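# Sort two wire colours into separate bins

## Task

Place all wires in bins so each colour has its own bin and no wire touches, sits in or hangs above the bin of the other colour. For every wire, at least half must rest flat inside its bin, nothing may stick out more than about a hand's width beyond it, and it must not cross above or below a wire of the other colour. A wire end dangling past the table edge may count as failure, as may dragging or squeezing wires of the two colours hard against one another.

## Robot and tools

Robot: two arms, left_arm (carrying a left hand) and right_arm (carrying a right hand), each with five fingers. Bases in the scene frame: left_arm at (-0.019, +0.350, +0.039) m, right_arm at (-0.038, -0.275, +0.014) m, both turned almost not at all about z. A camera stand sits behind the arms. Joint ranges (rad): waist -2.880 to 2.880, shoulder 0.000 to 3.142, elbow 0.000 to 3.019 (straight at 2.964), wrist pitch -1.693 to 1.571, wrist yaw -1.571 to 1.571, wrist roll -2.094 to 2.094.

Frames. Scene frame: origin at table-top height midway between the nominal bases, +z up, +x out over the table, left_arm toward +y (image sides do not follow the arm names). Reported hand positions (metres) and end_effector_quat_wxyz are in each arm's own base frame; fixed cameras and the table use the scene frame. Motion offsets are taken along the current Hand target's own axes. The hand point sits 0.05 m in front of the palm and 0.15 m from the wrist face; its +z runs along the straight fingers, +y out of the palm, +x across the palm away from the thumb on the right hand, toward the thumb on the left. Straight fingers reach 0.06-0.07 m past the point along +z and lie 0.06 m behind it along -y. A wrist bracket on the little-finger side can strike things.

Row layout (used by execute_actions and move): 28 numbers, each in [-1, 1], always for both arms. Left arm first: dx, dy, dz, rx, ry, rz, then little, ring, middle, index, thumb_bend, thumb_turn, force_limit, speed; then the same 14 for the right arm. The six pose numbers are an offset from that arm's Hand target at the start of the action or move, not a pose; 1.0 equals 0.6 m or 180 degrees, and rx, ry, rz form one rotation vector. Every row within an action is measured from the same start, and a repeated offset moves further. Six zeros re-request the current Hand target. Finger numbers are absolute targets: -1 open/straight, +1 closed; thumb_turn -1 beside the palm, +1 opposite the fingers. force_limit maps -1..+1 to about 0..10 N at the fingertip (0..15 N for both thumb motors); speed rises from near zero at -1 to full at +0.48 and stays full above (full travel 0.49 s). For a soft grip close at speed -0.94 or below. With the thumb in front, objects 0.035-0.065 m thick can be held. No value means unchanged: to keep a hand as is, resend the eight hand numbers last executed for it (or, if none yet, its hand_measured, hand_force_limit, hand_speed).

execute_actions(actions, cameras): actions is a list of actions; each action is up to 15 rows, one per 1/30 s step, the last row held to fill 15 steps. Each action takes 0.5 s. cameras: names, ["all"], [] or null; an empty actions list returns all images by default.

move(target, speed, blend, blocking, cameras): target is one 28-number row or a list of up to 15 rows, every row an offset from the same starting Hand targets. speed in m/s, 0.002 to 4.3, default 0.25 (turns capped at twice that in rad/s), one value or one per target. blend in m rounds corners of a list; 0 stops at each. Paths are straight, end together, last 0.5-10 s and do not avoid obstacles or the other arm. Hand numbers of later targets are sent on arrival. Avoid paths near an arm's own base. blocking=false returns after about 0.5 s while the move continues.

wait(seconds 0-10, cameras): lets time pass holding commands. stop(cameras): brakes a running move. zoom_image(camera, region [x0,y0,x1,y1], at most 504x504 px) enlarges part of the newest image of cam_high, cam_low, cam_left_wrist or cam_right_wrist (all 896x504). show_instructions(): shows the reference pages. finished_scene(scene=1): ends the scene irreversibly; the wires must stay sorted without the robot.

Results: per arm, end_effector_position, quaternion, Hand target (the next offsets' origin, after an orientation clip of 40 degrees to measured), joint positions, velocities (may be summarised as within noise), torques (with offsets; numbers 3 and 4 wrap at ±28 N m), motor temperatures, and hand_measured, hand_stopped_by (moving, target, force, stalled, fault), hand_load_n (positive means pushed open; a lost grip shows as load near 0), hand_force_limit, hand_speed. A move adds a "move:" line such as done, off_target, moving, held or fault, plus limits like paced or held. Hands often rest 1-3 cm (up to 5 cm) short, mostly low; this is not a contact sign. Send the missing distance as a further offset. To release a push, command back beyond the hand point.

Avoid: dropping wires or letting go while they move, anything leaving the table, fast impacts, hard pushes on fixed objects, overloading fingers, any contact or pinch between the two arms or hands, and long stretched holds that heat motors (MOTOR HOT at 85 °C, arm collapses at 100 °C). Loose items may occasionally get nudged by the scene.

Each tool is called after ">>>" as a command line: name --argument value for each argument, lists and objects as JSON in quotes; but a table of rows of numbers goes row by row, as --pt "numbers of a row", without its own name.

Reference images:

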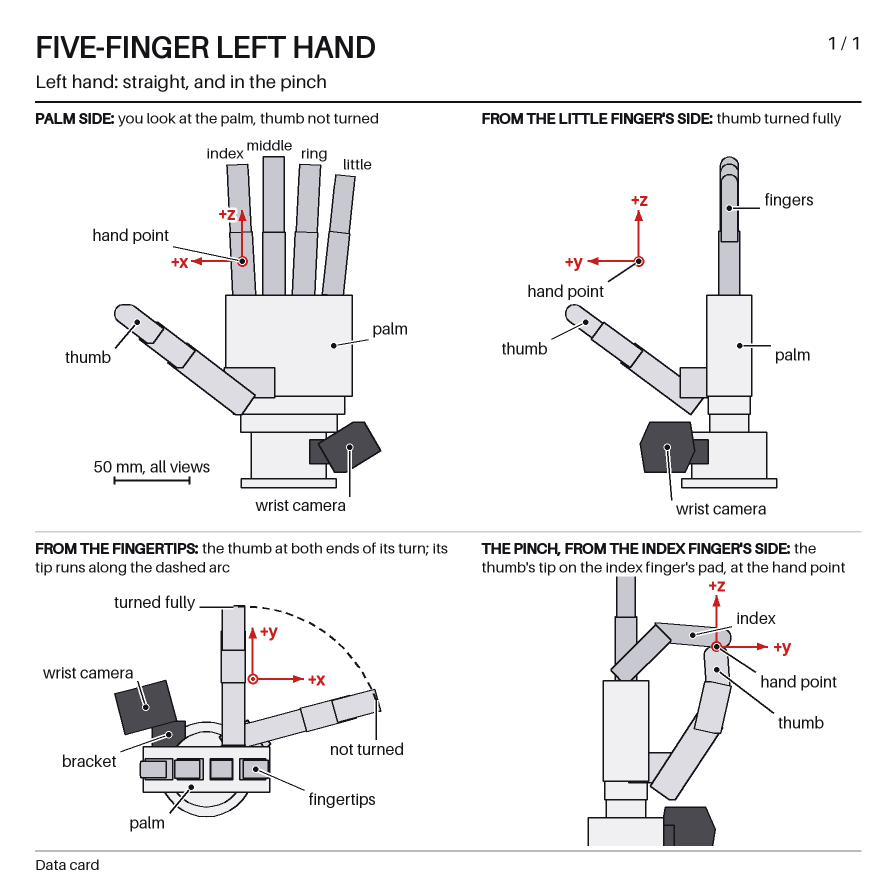

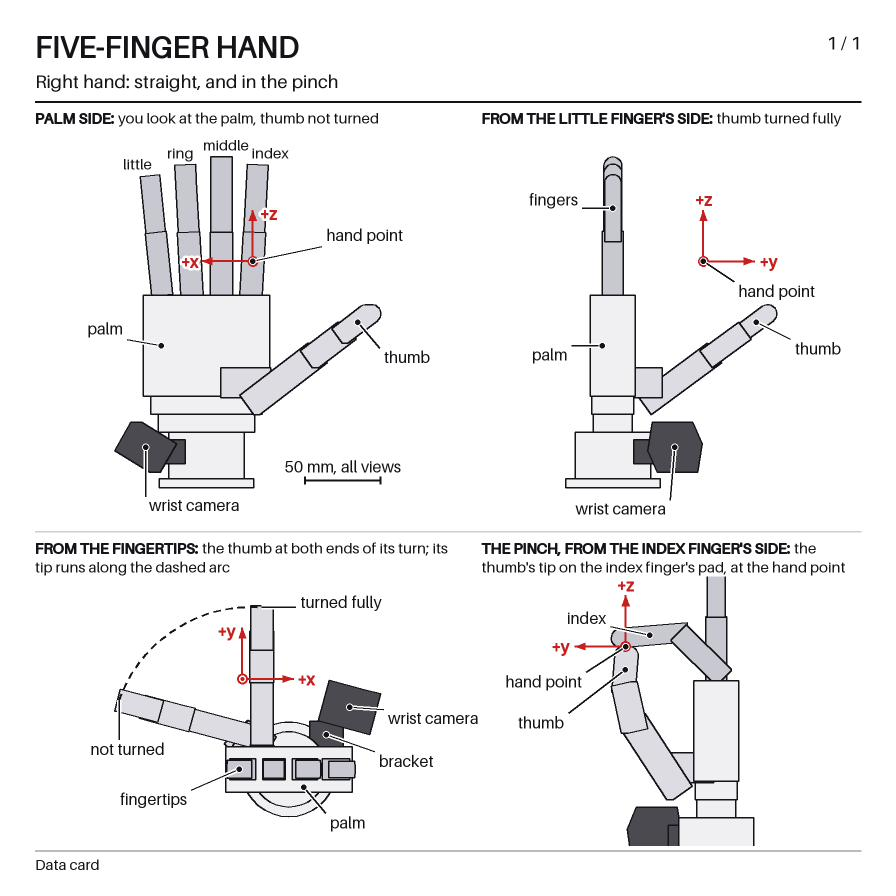

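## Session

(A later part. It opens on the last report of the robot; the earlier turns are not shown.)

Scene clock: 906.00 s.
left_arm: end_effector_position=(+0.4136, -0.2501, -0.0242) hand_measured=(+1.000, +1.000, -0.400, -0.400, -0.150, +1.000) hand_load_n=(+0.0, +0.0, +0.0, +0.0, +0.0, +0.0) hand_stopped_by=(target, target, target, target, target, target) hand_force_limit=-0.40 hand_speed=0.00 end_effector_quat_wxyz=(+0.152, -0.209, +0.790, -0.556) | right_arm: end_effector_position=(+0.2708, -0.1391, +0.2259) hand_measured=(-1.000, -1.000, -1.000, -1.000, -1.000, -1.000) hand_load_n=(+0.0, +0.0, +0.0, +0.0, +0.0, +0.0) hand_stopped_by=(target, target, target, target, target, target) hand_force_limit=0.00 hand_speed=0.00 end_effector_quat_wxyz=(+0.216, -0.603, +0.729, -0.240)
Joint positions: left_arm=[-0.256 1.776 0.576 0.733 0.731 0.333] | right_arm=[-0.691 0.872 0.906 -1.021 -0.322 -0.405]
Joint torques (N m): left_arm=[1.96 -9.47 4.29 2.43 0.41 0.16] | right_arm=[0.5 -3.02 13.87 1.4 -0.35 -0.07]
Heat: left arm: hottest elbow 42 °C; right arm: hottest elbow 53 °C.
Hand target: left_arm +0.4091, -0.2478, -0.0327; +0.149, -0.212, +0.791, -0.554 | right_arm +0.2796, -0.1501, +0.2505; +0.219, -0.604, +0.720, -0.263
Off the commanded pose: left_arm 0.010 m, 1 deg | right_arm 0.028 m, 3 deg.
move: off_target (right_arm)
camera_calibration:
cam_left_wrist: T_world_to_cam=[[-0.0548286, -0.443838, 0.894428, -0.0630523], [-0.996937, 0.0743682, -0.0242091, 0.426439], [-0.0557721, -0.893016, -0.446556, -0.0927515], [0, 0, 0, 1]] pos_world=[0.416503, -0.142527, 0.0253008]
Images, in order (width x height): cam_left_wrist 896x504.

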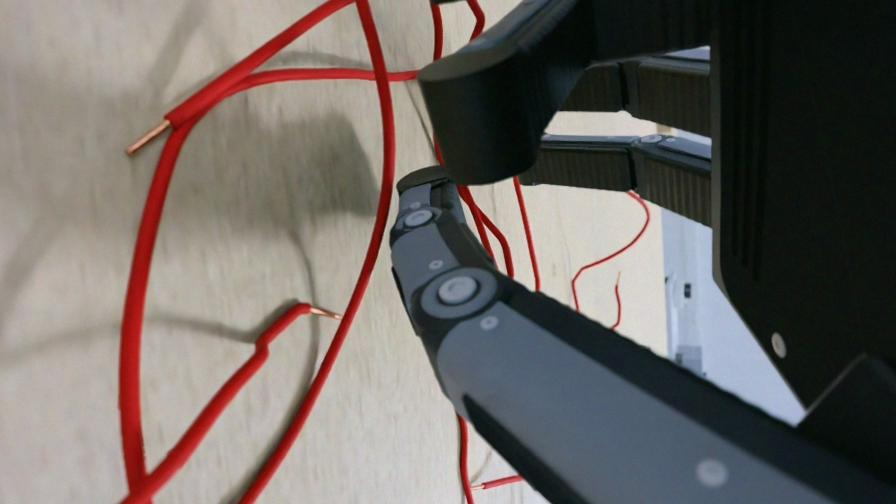

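>>> move --target '[0, -0.003, -0.001, 0, 0, 0, 1, 1, 0.65, 0.65, -0.14, 1, -0.4, -0.82, 0, 0, 0, 0, 0, 0, -1, -1, -1, -1, -1, -1, 0, 0]' --speed 0.05 --cameras '["cam_left_wrist"]'

>>> zoom_image --camera "cam_left_wrist" --region '[370, 60, 620, 340]'

Scene clock: 913.73 s.
left_arm: end_effector_position=(+0.4139, -0.2507, -0.0230) hand_measured=(+1.000, +1.000, +0.246, +0.264, -0.140, +1.000) hand_load_n=(+0.0, +0.0, +5.5, +2.0, +1.0, -1.0) hand_stopped_by=(target, target, force, force, target, target) hand_force_limit=-0.40 hand_speed=-0.82 end_effector_quat_wxyz=(+0.153, -0.207, +0.789, -0.558) | right_arm: end_effector_position=(+0.2708, -0.1391, +0.2259) hand_measured=(-1.000, -1.000, -1.000, -1.000, -1.000, -1.000) hand_load_n=(+0.0, +0.0, +0.0, +0.0, +0.0, +0.0) hand_stopped_by=(target, target, target, target, target, target) hand_force_limit=0.00 hand_speed=0.00 end_effector_quat_wxyz=(+0.216, -0.603, +0.729, -0.240)
Joint positions: left_arm=[-0.256 1.776 0.576 0.739 0.735 0.333] | right_arm=[-0.691 0.872 0.906 -1.021 -0.322 -0.405]
Joint torques (N m): left_arm=[1.9 -10.17 4.36 1.88 0.32 0.16] | right_arm=[0.5 -3.08 13.86 1.4 -0.35 -0.07]
Heat: left arm: hottest elbow 41 °C; right arm: hottest elbow 54 °C.
Hand target: left_arm +0.4091, -0.2479, -0.0308; +0.149, -0.212, +0.791, -0.554 | right_arm +0.2796, -0.1501, +0.2505; +0.219, -0.604, +0.720, -0.263
Off the commanded pose: left_arm 0.010 m, 1 deg | right_arm 0.028 m, 3 deg.
move: off_target (right_arm)
camera_calibration:
cam_left_wrist: T_world_to_cam=[[-0.0611497, -0.441002, 0.895421, -0.0608964], [-0.996549, 0.0774276, -0.0299222, 0.427404], [-0.0561345, -0.89416, -0.444214, -0.0927938], [0, 0, 0, 1]] pos_world=[0.416996, -0.142921, 0.0260964]
Images, in order (width x height): cam_left_wrist 896x504.

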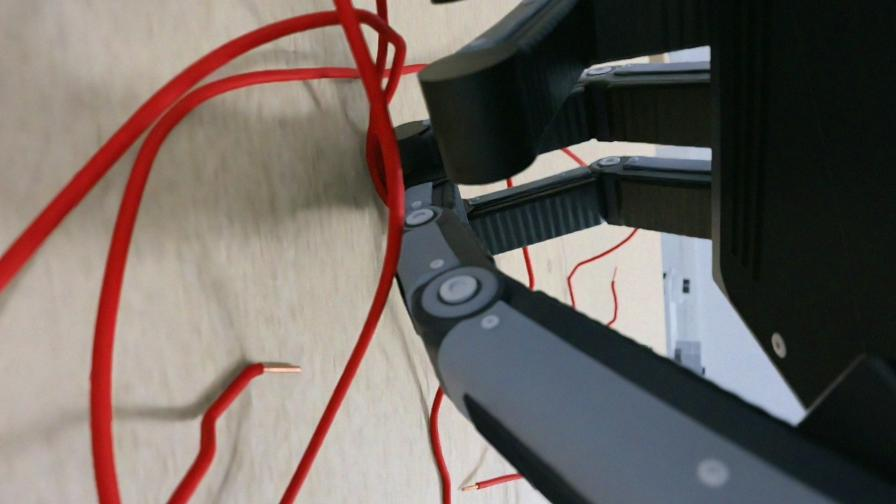

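Scaled by 1.800 from the camera's 896x504 image, which has a finer 1280x720 frame.

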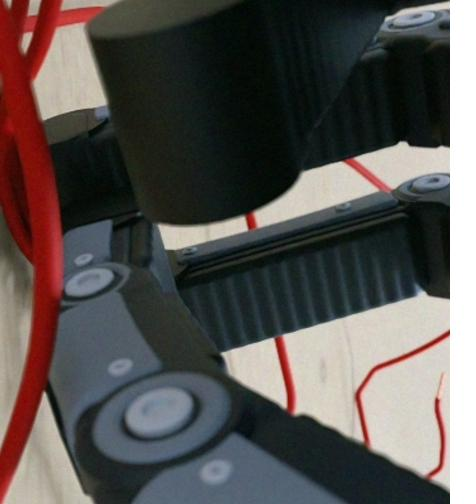

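>>> move --target '[0, -0.1253, -0.0456, 0, 0, 0, 1, 1, 0.65, 0.65, -0.14, 1, -0.4, -0.82, 0, 0, 0, 0, 0, 0, -1, -1, -1, -1, -1, -1, 0, 0]' --speed 0.06 --cameras '["cam_high", "cam_left_wrist"]'

Scene clock: 919.27 s.
left_arm: end_effector_position=(+0.4004, -0.2471, +0.0416) hand_measured=(+1.000, +1.000, +0.246, +0.264, -0.140, +1.000) hand_load_n=(+0.5, +0.0, +5.5, +2.0, +1.0, -1.5) hand_stopped_by=(target, target, force, force, target, target) hand_force_limit=-0.40 hand_speed=-0.82 end_effector_quat_wxyz=(+0.142, -0.215, +0.793, -0.551) | right_arm: end_effector_position=(+0.2708, -0.1391, +0.2259) hand_measured=(-1.000, -1.000, -1.000, -1.000, -1.000, -1.000) hand_load_n=(+0.0, +0.0, +0.0, +0.0, +0.0, +0.0) hand_stopped_by=(target, target, target, target, target, target) hand_force_limit=0.00 hand_speed=0.00 end_effector_quat_wxyz=(+0.216, -0.603, +0.729, -0.240)
Joint positions: left_arm=[-0.256 1.527 0.576 0.457 0.735 0.333] | right_arm=[-0.691 0.872 0.906 -1.021 -0.322 -0.405]
Joint torques (N m): left_arm=[2.37 -9.11 8.88 1.26 0.33 0.13] | right_arm=[0.44 -3.02 13.87 1.4 -0.35 -0.07]
Heat: left arm: hottest elbow 40 °C; right arm: hottest elbow 54 °C.
Hand target: left_arm +0.4091, -0.2479, +0.0492; +0.149, -0.212, +0.791, -0.554 | right_arm +0.2796, -0.1501, +0.2505; +0.219, -0.604, +0.720, -0.263
Off the commanded pose: left_arm 0.012 m, 1 deg | right_arm 0.028 m, 3 deg.
move: off_target (left_arm, right_arm)
camera_calibration:
cam_left_wrist: T_world_to_cam=[[-0.0330541, -0.448292, 0.893276, -0.131], [-0.996989, 0.0775208, 0.00201217, 0.414388], [-0.0701495, -0.890519, -0.449505, -0.0548972], [0, 0, 0, 1]] pos_world=[0.404959, -0.139737, 0.0915091]
Images, in order (width x height): cam_high 896x504, cam_left_wrist 896x504.

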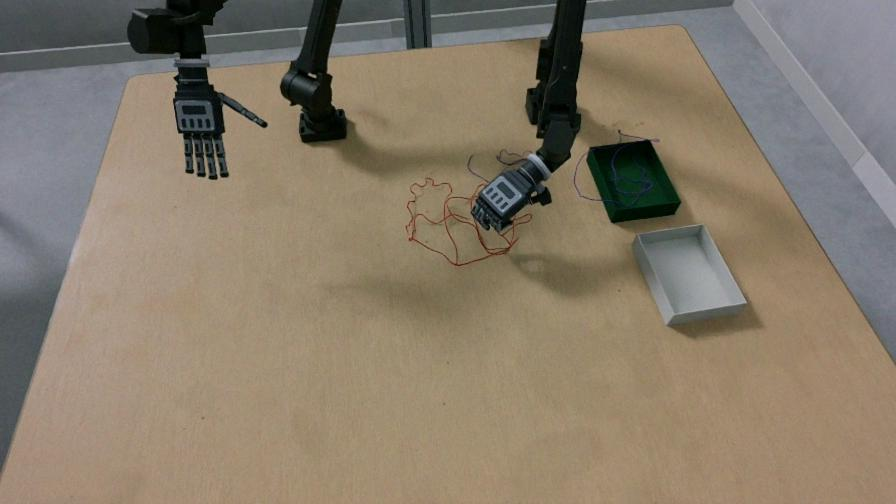

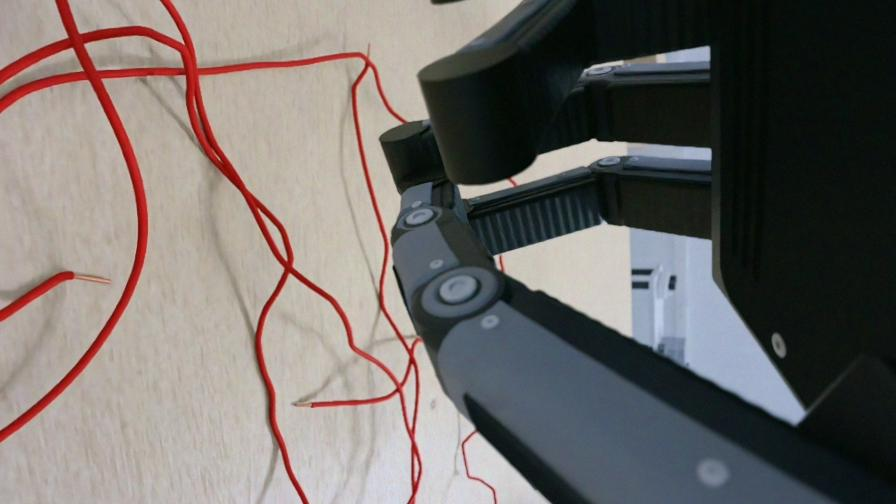

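>>> move --target '[0.022, 0.1378, 0.0195, 0, 0, 0, 1, 1, -0.4, -0.4, -0.3, 1, -0.4, 0, 0, 0, 0, 0, 0, 0, -1, -1, -1, -1, -1, -1, 0, 0]' --speed 0.06 --cameras '["cam_left_wrist"]'

Scene clock: 940.83 s.
left_arm: end_effector_position=(+0.3919, -0.2440, -0.0241) hand_measured=(+1.000, +1.000, -0.400, -0.400, -0.300, +1.000) hand_load_n=(+0.0, +0.0, +0.0, +0.0, +0.0, +0.0) hand_stopped_by=(target, target, target, target, target, target) hand_force_limit=-0.40 hand_speed=0.00 end_effector_quat_wxyz=(+0.149, -0.209, +0.790, -0.557) | right_arm: end_effector_position=(+0.2708, -0.1391, +0.2259) hand_measured=(-1.000, -1.000, -1.000, -1.000, -1.000, -1.000) hand_load_n=(+0.0, +0.0, -0.5, +0.0, +0.0, +0.0) hand_stopped_by=(target, target, target, target, target, target) hand_force_limit=0.00 hand_speed=0.00 end_effector_quat_wxyz=(+0.216, -0.603, +0.729, -0.240)
Joint positions: left_arm=[-0.252 1.747 0.517 0.76 0.741 0.334] | right_arm=[-0.691 0.872 0.906 -1.021 -0.322 -0.405]
Joint torques (N m): left_arm=[2.55 -8.64 4.03 2.45 0.41 0.17] | right_arm=[0.44 -3.08 13.89 1.39 -0.35 -0.07]
Motor temperatures (°C): left_arm=[25 31 39 25 27 26] | right_arm=[31 27 54 27 28 24]
Heat: left arm: hottest elbow 39 °C; right arm: hottest elbow 54 °C.
Hand target: left_arm +0.3890, -0.2395, -0.0325; +0.149, -0.212, +0.791, -0.554 | right_arm +0.2796, -0.1501, +0.2505; +0.219, -0.604, +0.720, -0.263
Off the commanded pose: left_arm 0.010 m, 1 deg | right_arm 0.028 m, 3 deg.
move: off_target (right_arm)
camera_calibration:
cam_left_wrist: T_world_to_cam=[[-0.0536371, -0.440986, 0.89591, -0.0612472], [-0.996642, 0.0792245, -0.0206718, 0.405597], [-0.061862, -0.89401, -0.443755, -0.0862165], [0, 0, 0, 1]] pos_world=[0.395617, -0.136221, 0.0249974]
Images, in order (width x height): cam_left_wrist 896x504.

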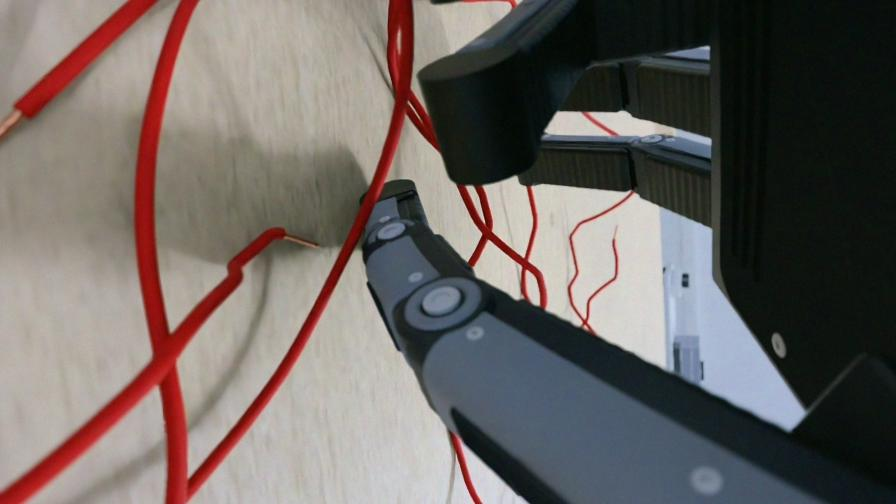

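>>> move --target '[0, -0.003, -0.001, 0, 0, 0, 1, 1, 0.7, 0.7, -0.29, 1, -0.3, -0.82, 0, 0, 0, 0, 0, 0, -1, -1, -1, -1, -1, -1, 0, 0]' --speed 0.05 --cameras '["cam_left_wrist"]'

>>> zoom_image --camera "cam_left_wrist" --region '[340, 60, 590, 340]'

Scene clock: 946.80 s.
left_arm: end_effector_position=(+0.3925, -0.2444, -0.0231) hand_measured=(+1.000, +1.000, +0.264, +0.364, -0.292, +1.000) hand_load_n=(+0.0, +0.0, +2.0, +4.5, +3.0, +0.0) hand_stopped_by=(target, target, force, force, target, target) hand_force_limit=-0.30 hand_speed=-0.82 end_effector_quat_wxyz=(+0.151, -0.207, +0.789, -0.559) | right_arm: end_effector_position=(+0.2708, -0.1391, +0.2259) hand_measured=(-1.000, -1.000, -1.000, -1.000, -1.000, -1.000) hand_load_n=(+0.0, +0.0, -0.5, +0.0, -0.5, +0.0) hand_stopped_by=(target, target, target, target, target, target) hand_force_limit=0.00 hand_speed=0.00 end_effector_quat_wxyz=(+0.216, -0.603, +0.729, -0.240)
Joint positions: left_arm=[-0.252 1.747 0.517 0.765 0.743 0.334] | right_arm=[-0.691 0.872 0.906 -1.021 -0.322 -0.405]
Joint torques (N m): left_arm=[2.84 -8.88 4 1.83 0.29 0.21] | right_arm=[0.5 -3.02 13.87 1.39 -0.35 -0.07]
Heat: left arm: hottest elbow 39 °C; right arm: hottest elbow 54 °C.
Hand target: left_arm +0.3891, -0.2395, -0.0306; +0.149, -0.212, +0.791, -0.554 | right_arm +0.2796, -0.1501, +0.2505; +0.219, -0.604, +0.720, -0.263
Off the commanded pose: left_arm 0.010 m, 1 deg | right_arm 0.028 m, 3 deg.
move: off_target (right_arm)
camera_calibration:
cam_left_wrist: T_world_to_cam=[[-0.0591907, -0.438842, 0.896613, -0.0596342], [-0.996374, 0.0809656, -0.0261484, 0.406408], [-0.0611198, -0.894909, -0.442043, -0.0866469], [0, 0, 0, 1]] pos_world=[0.396109, -0.136616, 0.0257941]
Images, in order (width x height): cam_left_wrist 896x504.

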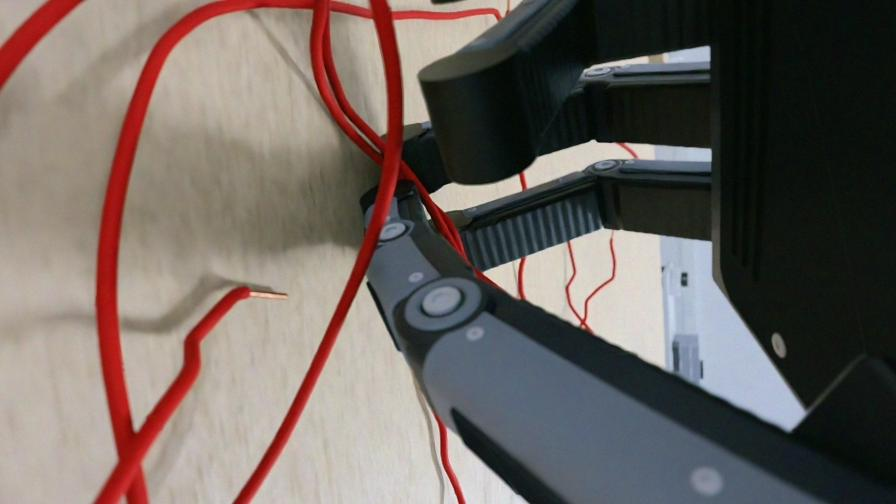

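Scaled by 1.800 from the camera's 896x504 image, which has a finer 1280x720 frame.

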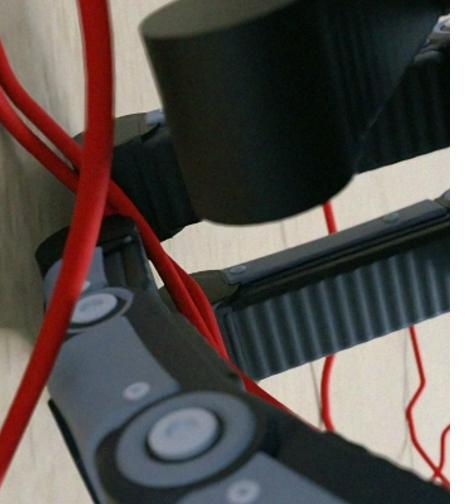

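>>> move --target '[0, -0.1253, -0.0456, 0, 0, 0, 1, 1, 0.7, 0.7, -0.29, 1, -0.3, -0.82, 0, 0, 0, 0, 0, 0, -1, -1, -1, -1, -1, -1, 0, 0]' --speed 0.06 --cameras '["cam_high", "cam_left_wrist"]'

Scene clock: 951.53 s.
left_arm: end_effector_position=(+0.3778, -0.2406, +0.0411) hand_measured=(+1.000, +1.000, +0.264, +0.364, -0.292, +1.000) hand_load_n=(+0.0, +0.0, +2.5, +4.0, +3.5, +0.5) hand_stopped_by=(target, target, force, force, target, target) hand_force_limit=-0.30 hand_speed=-0.82 end_effector_quat_wxyz=(+0.138, -0.216, +0.794, -0.552) | right_arm: end_effector_position=(+0.2708, -0.1391, +0.2259) hand_measured=(-1.000, -1.000, -1.000, -1.000, -1.000, -1.000) hand_load_n=(-0.5, +0.0, +0.0, +0.0, +0.0, +0.0) hand_stopped_by=(target, target, target, target, target, target) hand_force_limit=0.00 hand_speed=0.00 end_effector_quat_wxyz=(+0.216, -0.603, +0.729, -0.240)
Joint positions: left_arm=[-0.252 1.477 0.517 0.46 0.743 0.334] | right_arm=[-0.691 0.872 0.906 -1.021 -0.322 -0.405]
Joint torques (N m): left_arm=[1.73 -9.35 8.81 1.44 0.31 0.18] | right_arm=[0.56 -3.02 13.86 1.39 -0.35 -0.07]
Heat: left arm: hottest elbow 39 °C; right arm: hottest elbow 54 °C.
Hand target: left_arm +0.3891, -0.2396, +0.0494; +0.149, -0.212, +0.791, -0.554 | right_arm +0.2796, -0.1501, +0.2505; +0.219, -0.604, +0.720, -0.263
Off the commanded pose: left_arm 0.014 m, 1 deg | right_arm 0.028 m, 3 deg.
move: off_target (left_arm, right_arm)
camera_calibration:
cam_left_wrist: T_world_to_cam=[[-0.0287116, -0.446675, 0.894236, -0.129627], [-0.996679, 0.0809964, 0.00845726, 0.391828], [-0.0762075, -0.891023, -0.447516, -0.0489279], [0, 0, 0, 1]] pos_world=[0.383077, -0.133234, 0.0907072]
Images, in order (width x height): cam_high 896x504, cam_left_wrist 896x504.

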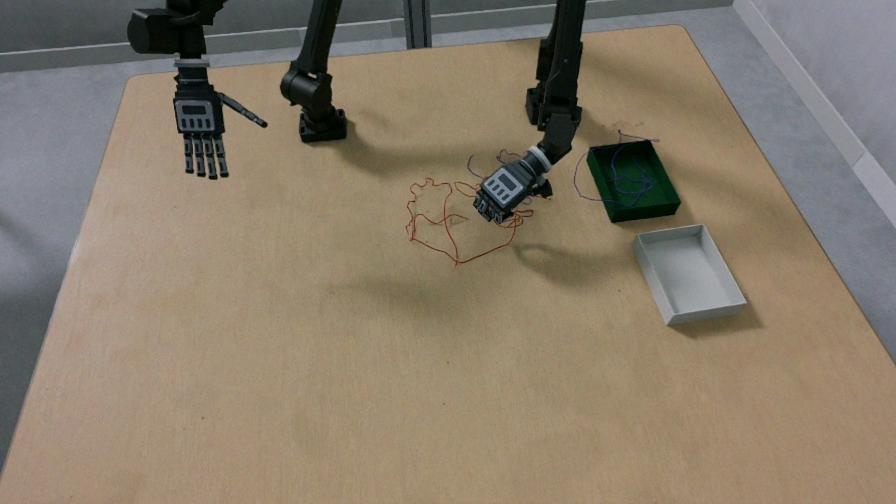

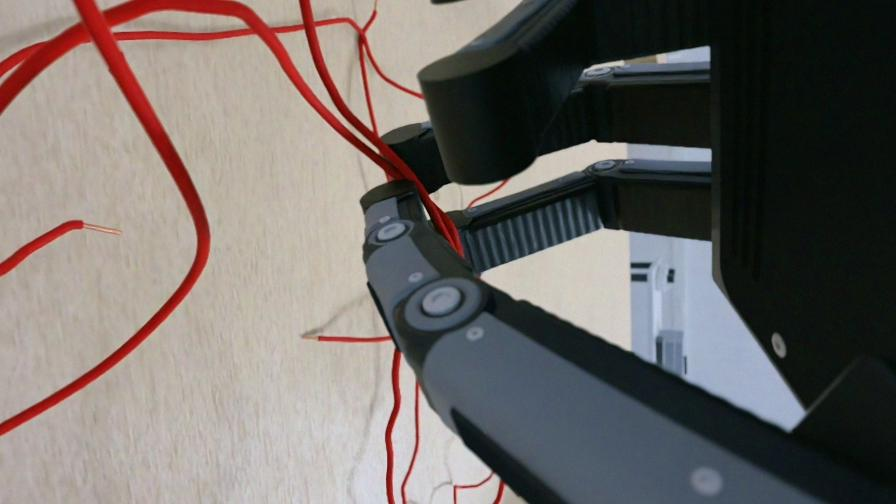

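>>> move --target '[0, -0.188, -0.0684, 0, 0, 0, 1, 1, 0.7, 0.7, -0.29, 1, -0.3, -0.82, 0, 0, 0, 0, 0, 0, -1, -1, -1, -1, -1, -1, 0, 0]' --speed 0.07 --cameras '["cam_high", "cam_left_wrist"]'

>>> zoom_image --camera "cam_high" --region '[380, 110, 600, 290]'

Scene clock: 957.03 s.
left_arm: end_effector_position=(+0.3703, -0.2387, +0.1458) hand_measured=(+1.000, +1.000, +0.264, +0.364, -0.292, +1.000) hand_load_n=(+0.0, +0.0, +1.5, +4.5, +3.5, +0.5) hand_stopped_by=(target, target, force, force, target, target) hand_force_limit=-0.30 hand_speed=-0.82 end_effector_quat_wxyz=(+0.129, -0.222, +0.797, -0.546) | right_arm: end_effector_position=(+0.2708, -0.1391, +0.2259) hand_measured=(-1.000, -1.000, -1.000, -1.000, -1.000, -1.000) hand_load_n=(+0.0, +0.0, +0.0, +0.0, +0.0, +0.0) hand_stopped_by=(target, target, target, target, target, target) hand_force_limit=0.00 hand_speed=0.00 end_effector_quat_wxyz=(+0.216, -0.603, +0.729, -0.240)
Joint positions: left_arm=[-0.252 1.186 0.643 0.016 0.743 0.334] | right_arm=[-0.691 0.872 0.906 -1.021 -0.322 -0.405]
Joint torques (N m): left_arm=[2.61 -6.59 13.83 1.29 0.29 0.18] | right_arm=[0.5 -3.08 13.87 1.39 -0.35 -0.07]
Heat: left arm: hottest elbow 39 °C; right arm: hottest elbow 54 °C.
Hand target: left_arm +0.3891, -0.2397, +0.1694; +0.149, -0.212, +0.791, -0.554 | right_arm +0.2796, -0.1501, +0.2505; +0.219, -0.604, +0.720, -0.263
Off the commanded pose: left_arm 0.030 m, 3 deg | right_arm 0.028 m, 3 deg.
move: off_target (left_arm, right_arm)
camera_calibration:
cam_left_wrist: T_world_to_cam=[[-0.00565565, -0.452627, 0.891682, -0.232239], [-0.996124, 0.0808257, 0.0347099, 0.379304], [-0.0877815, -0.888029, -0.45133, 0.00464851], [0, 0, 0, 1]] pos_world=[0.376928, -0.131647, 0.196015]
Images, in order (width x height): cam_high 896x504, cam_left_wrist 896x504.

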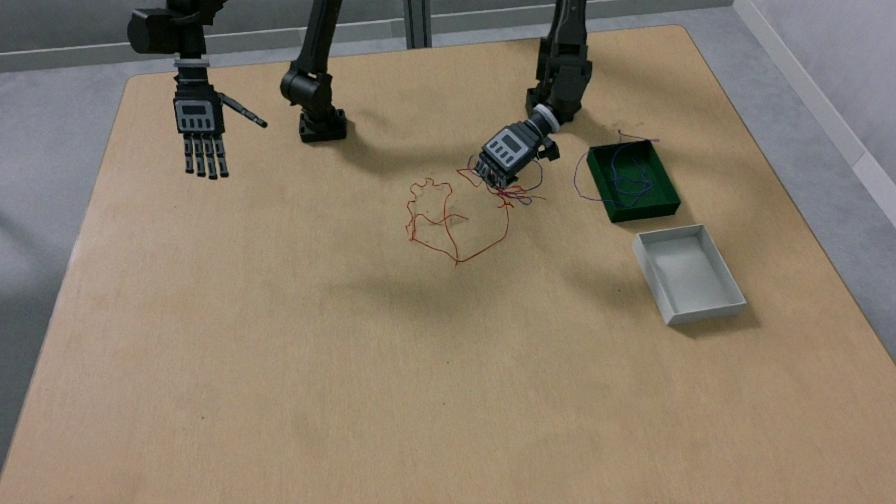

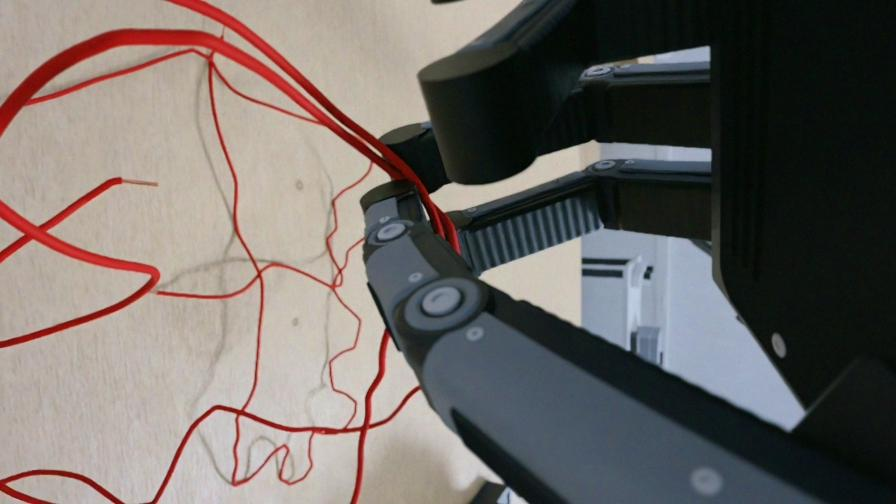

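Scaled by 2.291 from the camera's 896x504 image, which has a finer 1280x720 frame.

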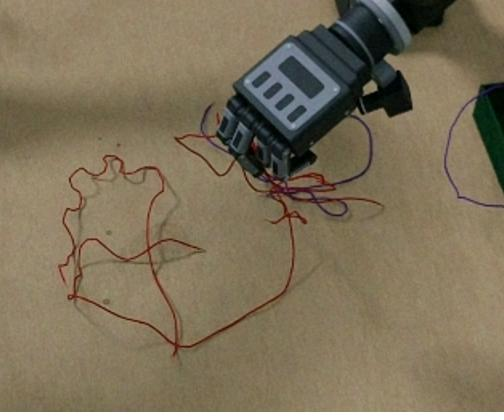

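>>> move --target '[0, -0.188, -0.0684, 0, 0, 0, 1, 1, 0.7, 0.7, -0.29, 1, -0.3, -0.82, 0, 0, 0, 0, 0, 0, -1, -1, -1, -1, -1, -1, 0, 0]' --speed 0.07 --cameras '["cam_high", "cam_left_wrist"]'

>>> zoom_image --camera "cam_high" --region '[380, 90, 600, 290]'

Scene clock: 964.30 s.
left_arm: end_effector_position=(+0.3756, -0.2400, +0.2604) hand_measured=(+1.000, +1.000, +0.264, +0.364, -0.292, +1.000) hand_load_n=(+0.0, +0.0, +1.5, +4.5, +3.5, +0.5) hand_stopped_by=(target, target, force, force, target, target) hand_force_limit=-0.30 hand_speed=-0.82 end_effector_quat_wxyz=(+0.127, -0.223, +0.798, -0.545) | right_arm: end_effector_position=(+0.2708, -0.1391, +0.2259) hand_measured=(-1.000, -1.000, -1.000, -1.000, -1.000, -1.000) hand_load_n=(+0.0, +0.0, +0.0, +0.0, +0.0, +0.0) hand_stopped_by=(target, target, target, target, target, target) hand_force_limit=0.00 hand_speed=0.00 end_effector_quat_wxyz=(+0.216, -0.603, +0.729, -0.240)
Joint positions: left_arm=[-0.252 1.072 0.886 -0.345 0.743 0.334] | right_arm=[-0.691 0.872 0.906 -1.021 -0.322 -0.405]
Joint torques (N m): left_arm=[2.43 -6.53 15.36 1.29 0.31 0.18] | right_arm=[0.56 -3.02 13.86 1.4 -0.35 -0.07]
Heat: left arm: hottest elbow 40 °C; right arm: hottest elbow 54 °C.
Hand target: left_arm +0.3892, -0.2398, +0.2896; +0.149, -0.212, +0.791, -0.554 | right_arm +0.2796, -0.1501, +0.2505; +0.219, -0.604, +0.720, -0.263
Off the commanded pose: left_arm 0.032 m, 3 deg | right_arm 0.028 m, 3 deg.
move: off_target (left_arm, right_arm)
camera_calibration:
cam_left_wrist: T_world_to_cam=[[-0.00173025, -0.453629, 0.891189, -0.33669], [-0.995955, 0.0808465, 0.0392184, 0.379358], [-0.0898401, -0.887516, -0.451933, 0.0567343], [0, 0, 0, 1]] pos_world=[0.382337, -0.133049, 0.310817]
Images, in order (width x height): cam_high 896x504, cam_left_wrist 896x504.

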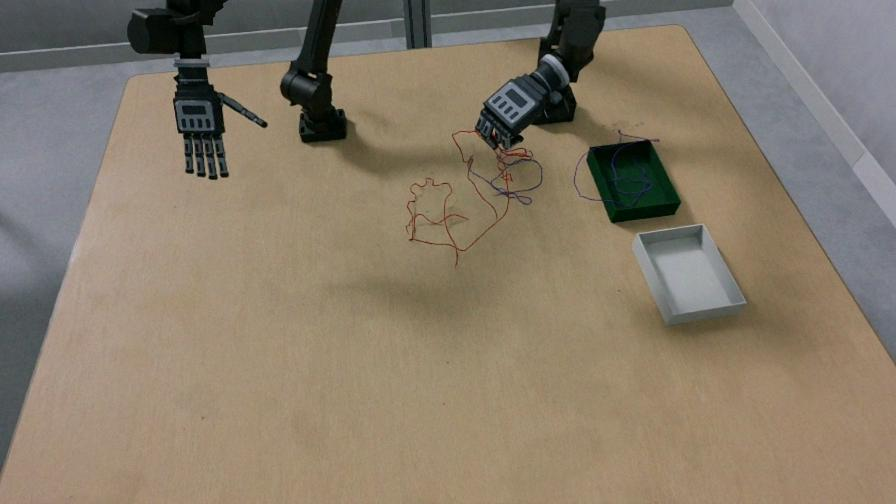

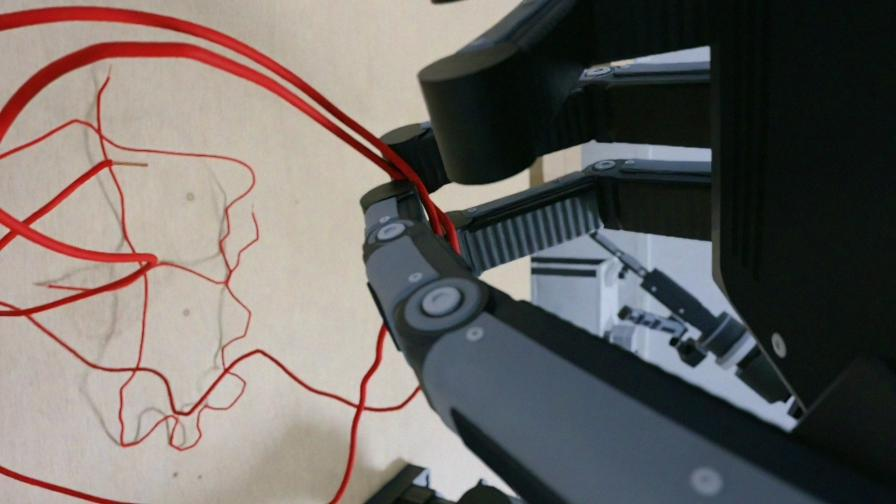

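Scaled by 2.291 from the camera's 896x504 image, which has a finer 1280x720 frame.

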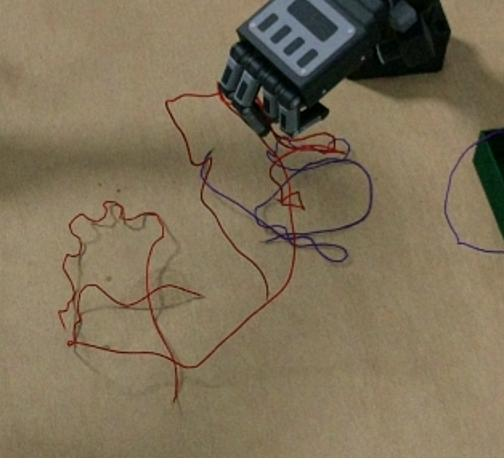

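>>> move --target '[0, -0.188, -0.0684, 0, 0, 0, 1, 1, 0.7, 0.7, -0.29, 1, -0.3, -0.82, 0, 0, 0, 0, 0, 0, -1, -1, -1, -1, -1, -1, 0, 0]' --speed 0.07 --cameras '["cam_high", "cam_low", "cam_left_wrist"]'

>>> zoom_image --camera "cam_high" --region '[380, 70, 600, 290]'

>>> zoom_image --camera "cam_low" --region '[300, 70, 540, 290]'

Scene clock: 972.27 s.
left_arm: end_effector_position=(+0.3789, -0.2409, +0.3862) hand_measured=(+1.000, +1.000, +0.264, +0.364, -0.292, +1.000) hand_load_n=(+0.0, +0.0, +2.0, +4.5, +3.5, +0.0) hand_stopped_by=(target, target, force, force, target, target) hand_force_limit=-0.30 hand_speed=-0.82 end_effector_quat_wxyz=(+0.132, -0.220, +0.796, -0.548) | right_arm: end_effector_position=(+0.2708, -0.1391, +0.2259) hand_measured=(-1.000, -1.000, -1.000, -1.000, -1.000, -1.000) hand_load_n=(+0.0, +0.0, +0.0, +0.0, +0.0, +0.0) hand_stopped_by=(target, target, target, target, target, target) hand_force_limit=0.00 hand_speed=0.00 end_effector_quat_wxyz=(+0.216, -0.603, +0.729, -0.240)
Joint positions: left_arm=[-0.252 1.067 1.208 -0.657 0.743 0.334] | right_arm=[-0.691 0.872 0.906 -1.021 -0.322 -0.405]
Joint torques (N m): left_arm=[2.49 -5.3 15.68 1.26 0.33 0.16] | right_arm=[0.5 -3.08 13.87 1.39 -0.35 -0.07]
Heat: left arm: hottest elbow 43 °C; right arm: hottest elbow 54 °C.
Hand target: left_arm +0.3891, -0.2399, +0.4095; +0.149, -0.212, +0.791, -0.554 | right_arm +0.2796, -0.1501, +0.2505; +0.219, -0.604, +0.720, -0.263
Off the commanded pose: left_arm 0.026 m, 2 deg | right_arm 0.028 m, 3 deg.
move: off_target (left_arm, right_arm)
camera_calibration:
cam_left_wrist: T_world_to_cam=[[-0.0145206, -0.450326, 0.892746, -0.444065], [-0.996421, 0.0808705, 0.0245864, 0.383622], [-0.0832687, -0.889194, -0.449888, 0.109375], [0, 0, 0, 1]] pos_world=[0.384908, -0.133742, 0.436212]
Images, in order (width x height): cam_high 896x504, cam_low 896x504, cam_left_wrist 896x504.

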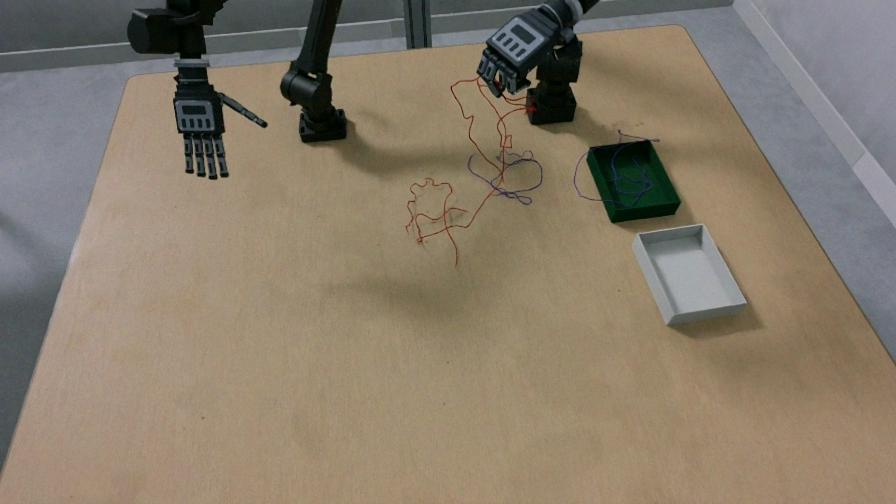

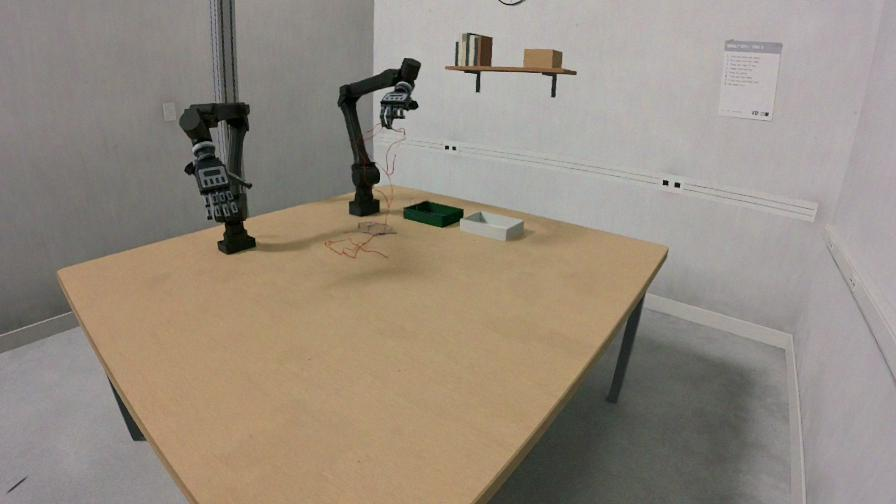

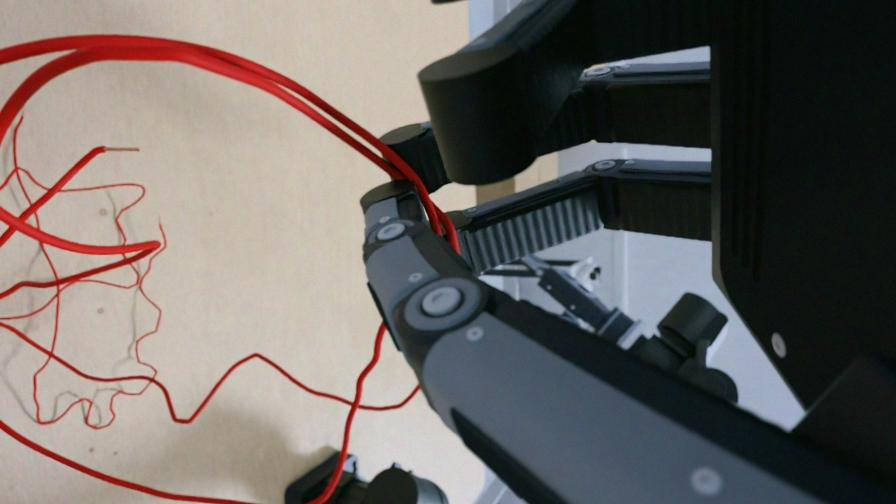

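Scaled by 2.291 from the camera's 896x504 image, which has a finer 1280x720 frame.

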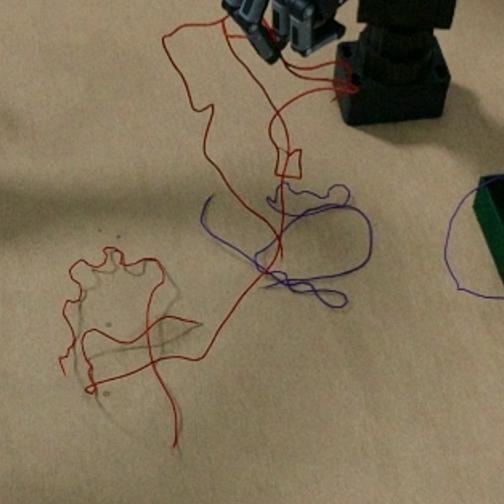

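Scaled by 2.100 from the camera's 896x504 image, which has a finer 1280x720 frame.

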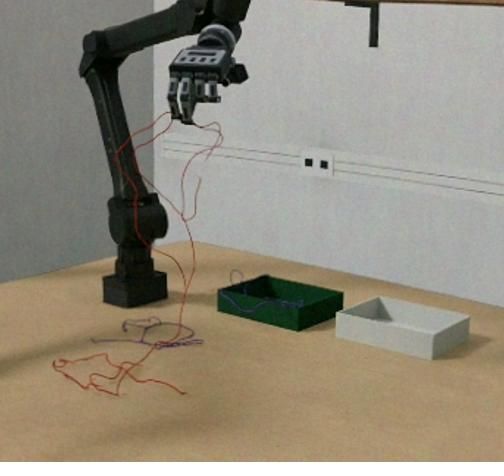

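>>> move --target '[0.005, -0.305, 0.009, 0, 0, 0, 1, 1, 0.7, 0.7, -0.29, 1, -0.3, -0.82, 0, 0, 0, 0, 0, 0, -1, -1, -1, -1, -1, -1, 0, 0]' --speed 0.07 --cameras '["cam_high", "cam_low", "cam_left_wrist"]'

>>> zoom_image --camera "cam_high" --region '[380, 70, 600, 290]'

>>> zoom_image --camera "cam_low" --region '[300, 30, 560, 290]'

Scene clock: 983.67 s.
left_arm: end_effector_position=(+0.4197, -0.2953, +0.5627) hand_measured=(+1.000, +1.000, +0.264, +0.364, -0.292, +1.000) hand_load_n=(+0.0, +0.0, +2.0, +4.5, +3.5, +0.5) hand_stopped_by=(target, target, force, force, target, target) hand_force_limit=-0.30 hand_speed=-0.82 end_effector_quat_wxyz=(+0.144, -0.218, +0.795, -0.547) | right_arm: end_effector_position=(+0.2708, -0.1391, +0.2259) hand_measured=(-1.000, -1.000, -1.000, -1.000, -1.000, -1.000) hand_load_n=(+0.0, +0.0, +0.0, +0.0, +0.0, +0.0) hand_stopped_by=(target, target, target, target, target, target) hand_force_limit=0.00 hand_speed=0.00 end_effector_quat_wxyz=(+0.216, -0.603, +0.729, -0.240)
Joint positions: left_arm=[-0.366 1.351 1.923 -1.032 0.628 0.273] | right_arm=[-0.691 0.872 0.906 -1.021 -0.322 -0.405]
Joint torques (N m): left_arm=[1.32 -8.18 13.87 1.43 0.23 0.01] | right_arm=[0.5 -3.08 13.86 1.39 -0.35 -0.07]
Motor temperatures (°C): left_arm=[25 31 44 25 27 26] | right_arm=[31 27 54 26 28 24]
Heat: left arm: hottest elbow 44 °C; right arm: hottest elbow 54 °C.
Hand target: left_arm +0.4205, -0.3002, +0.5795; +0.149, -0.212, +0.791, -0.554 | right_arm +0.2796, -0.1501, +0.2505; +0.219, -0.604, +0.720, -0.263
Off the commanded pose: left_arm 0.018 m, 1 deg | right_arm 0.028 m, 3 deg.
move: off_target (left_arm, right_arm)
camera_calibration:
cam_left_wrist: T_world_to_cam=[[-0.0281049, -0.45655, 0.889254, -0.619749], [-0.997456, 0.0711039, 0.00498067, 0.433014], [-0.0655033, -0.886852, -0.457387, 0.141376], [0, 0, 0, 1]] pos_world=[0.423756, -0.188356, 0.613621]
Images, in order (width x height): cam_high 896x504, cam_low 896x504, cam_left_wrist 896x504.

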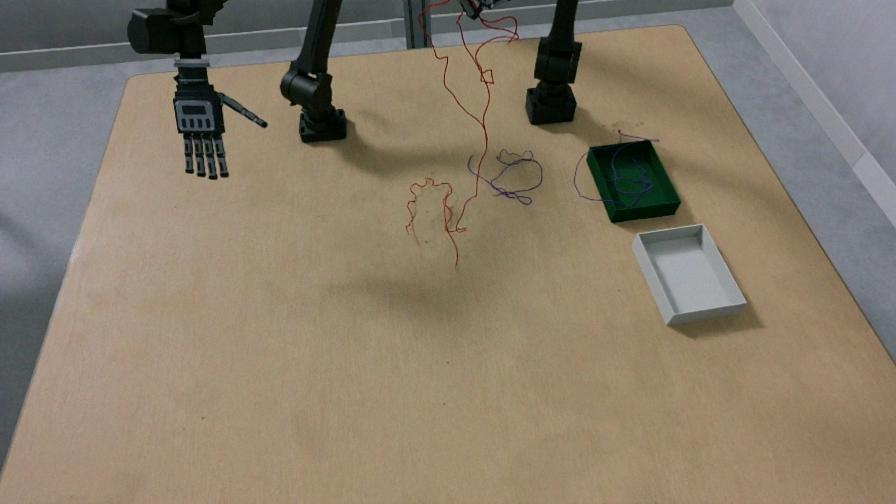

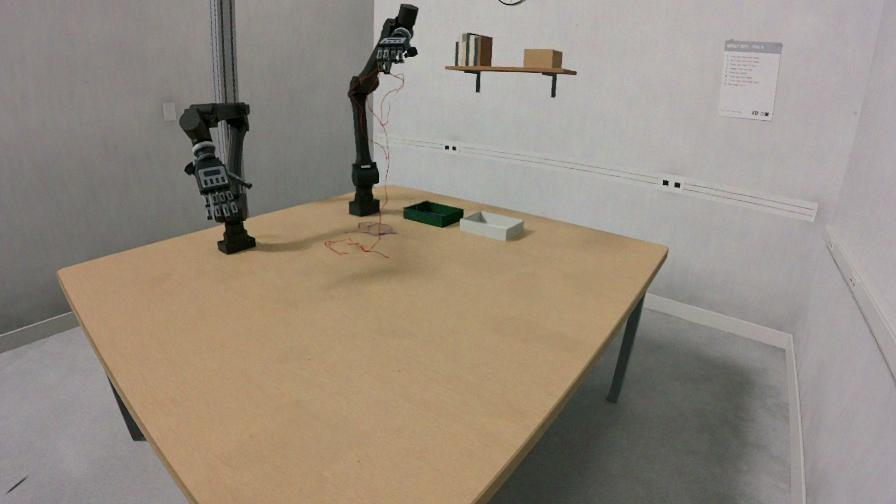

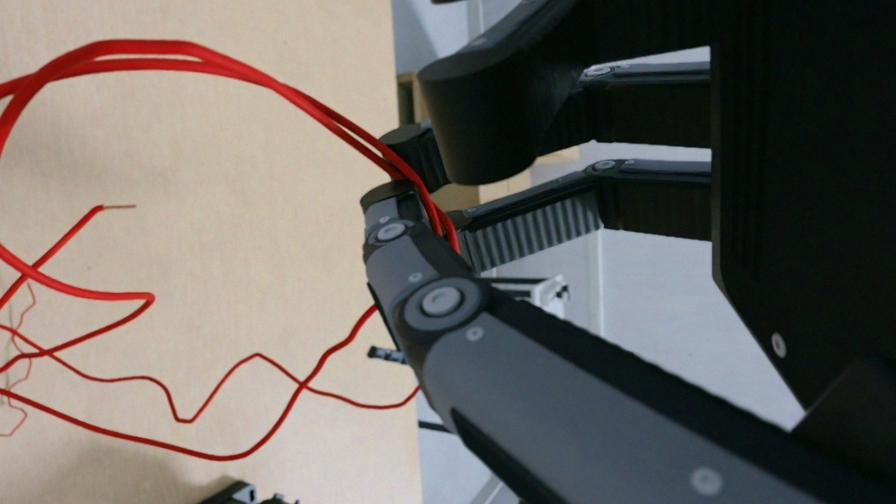

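Scaled by 2.291 from the camera's 896x504 image, which has a finer 1280x720 frame.

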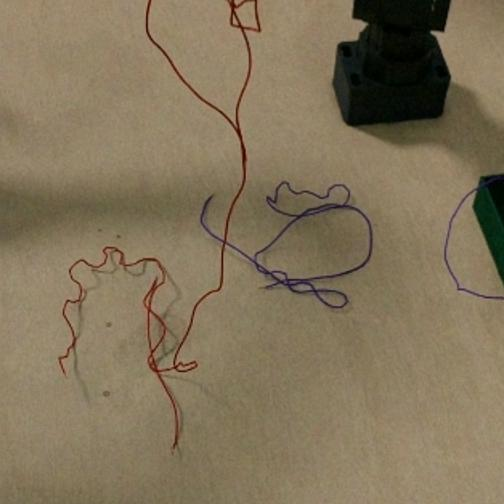

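Scaled by 1.938 from the camera's 896x504 image, which has a finer 1280x720 frame.

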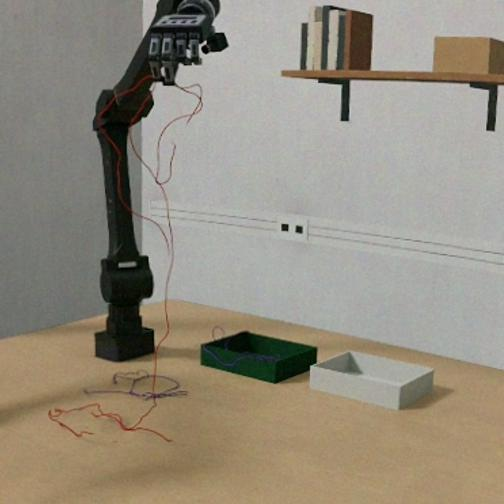

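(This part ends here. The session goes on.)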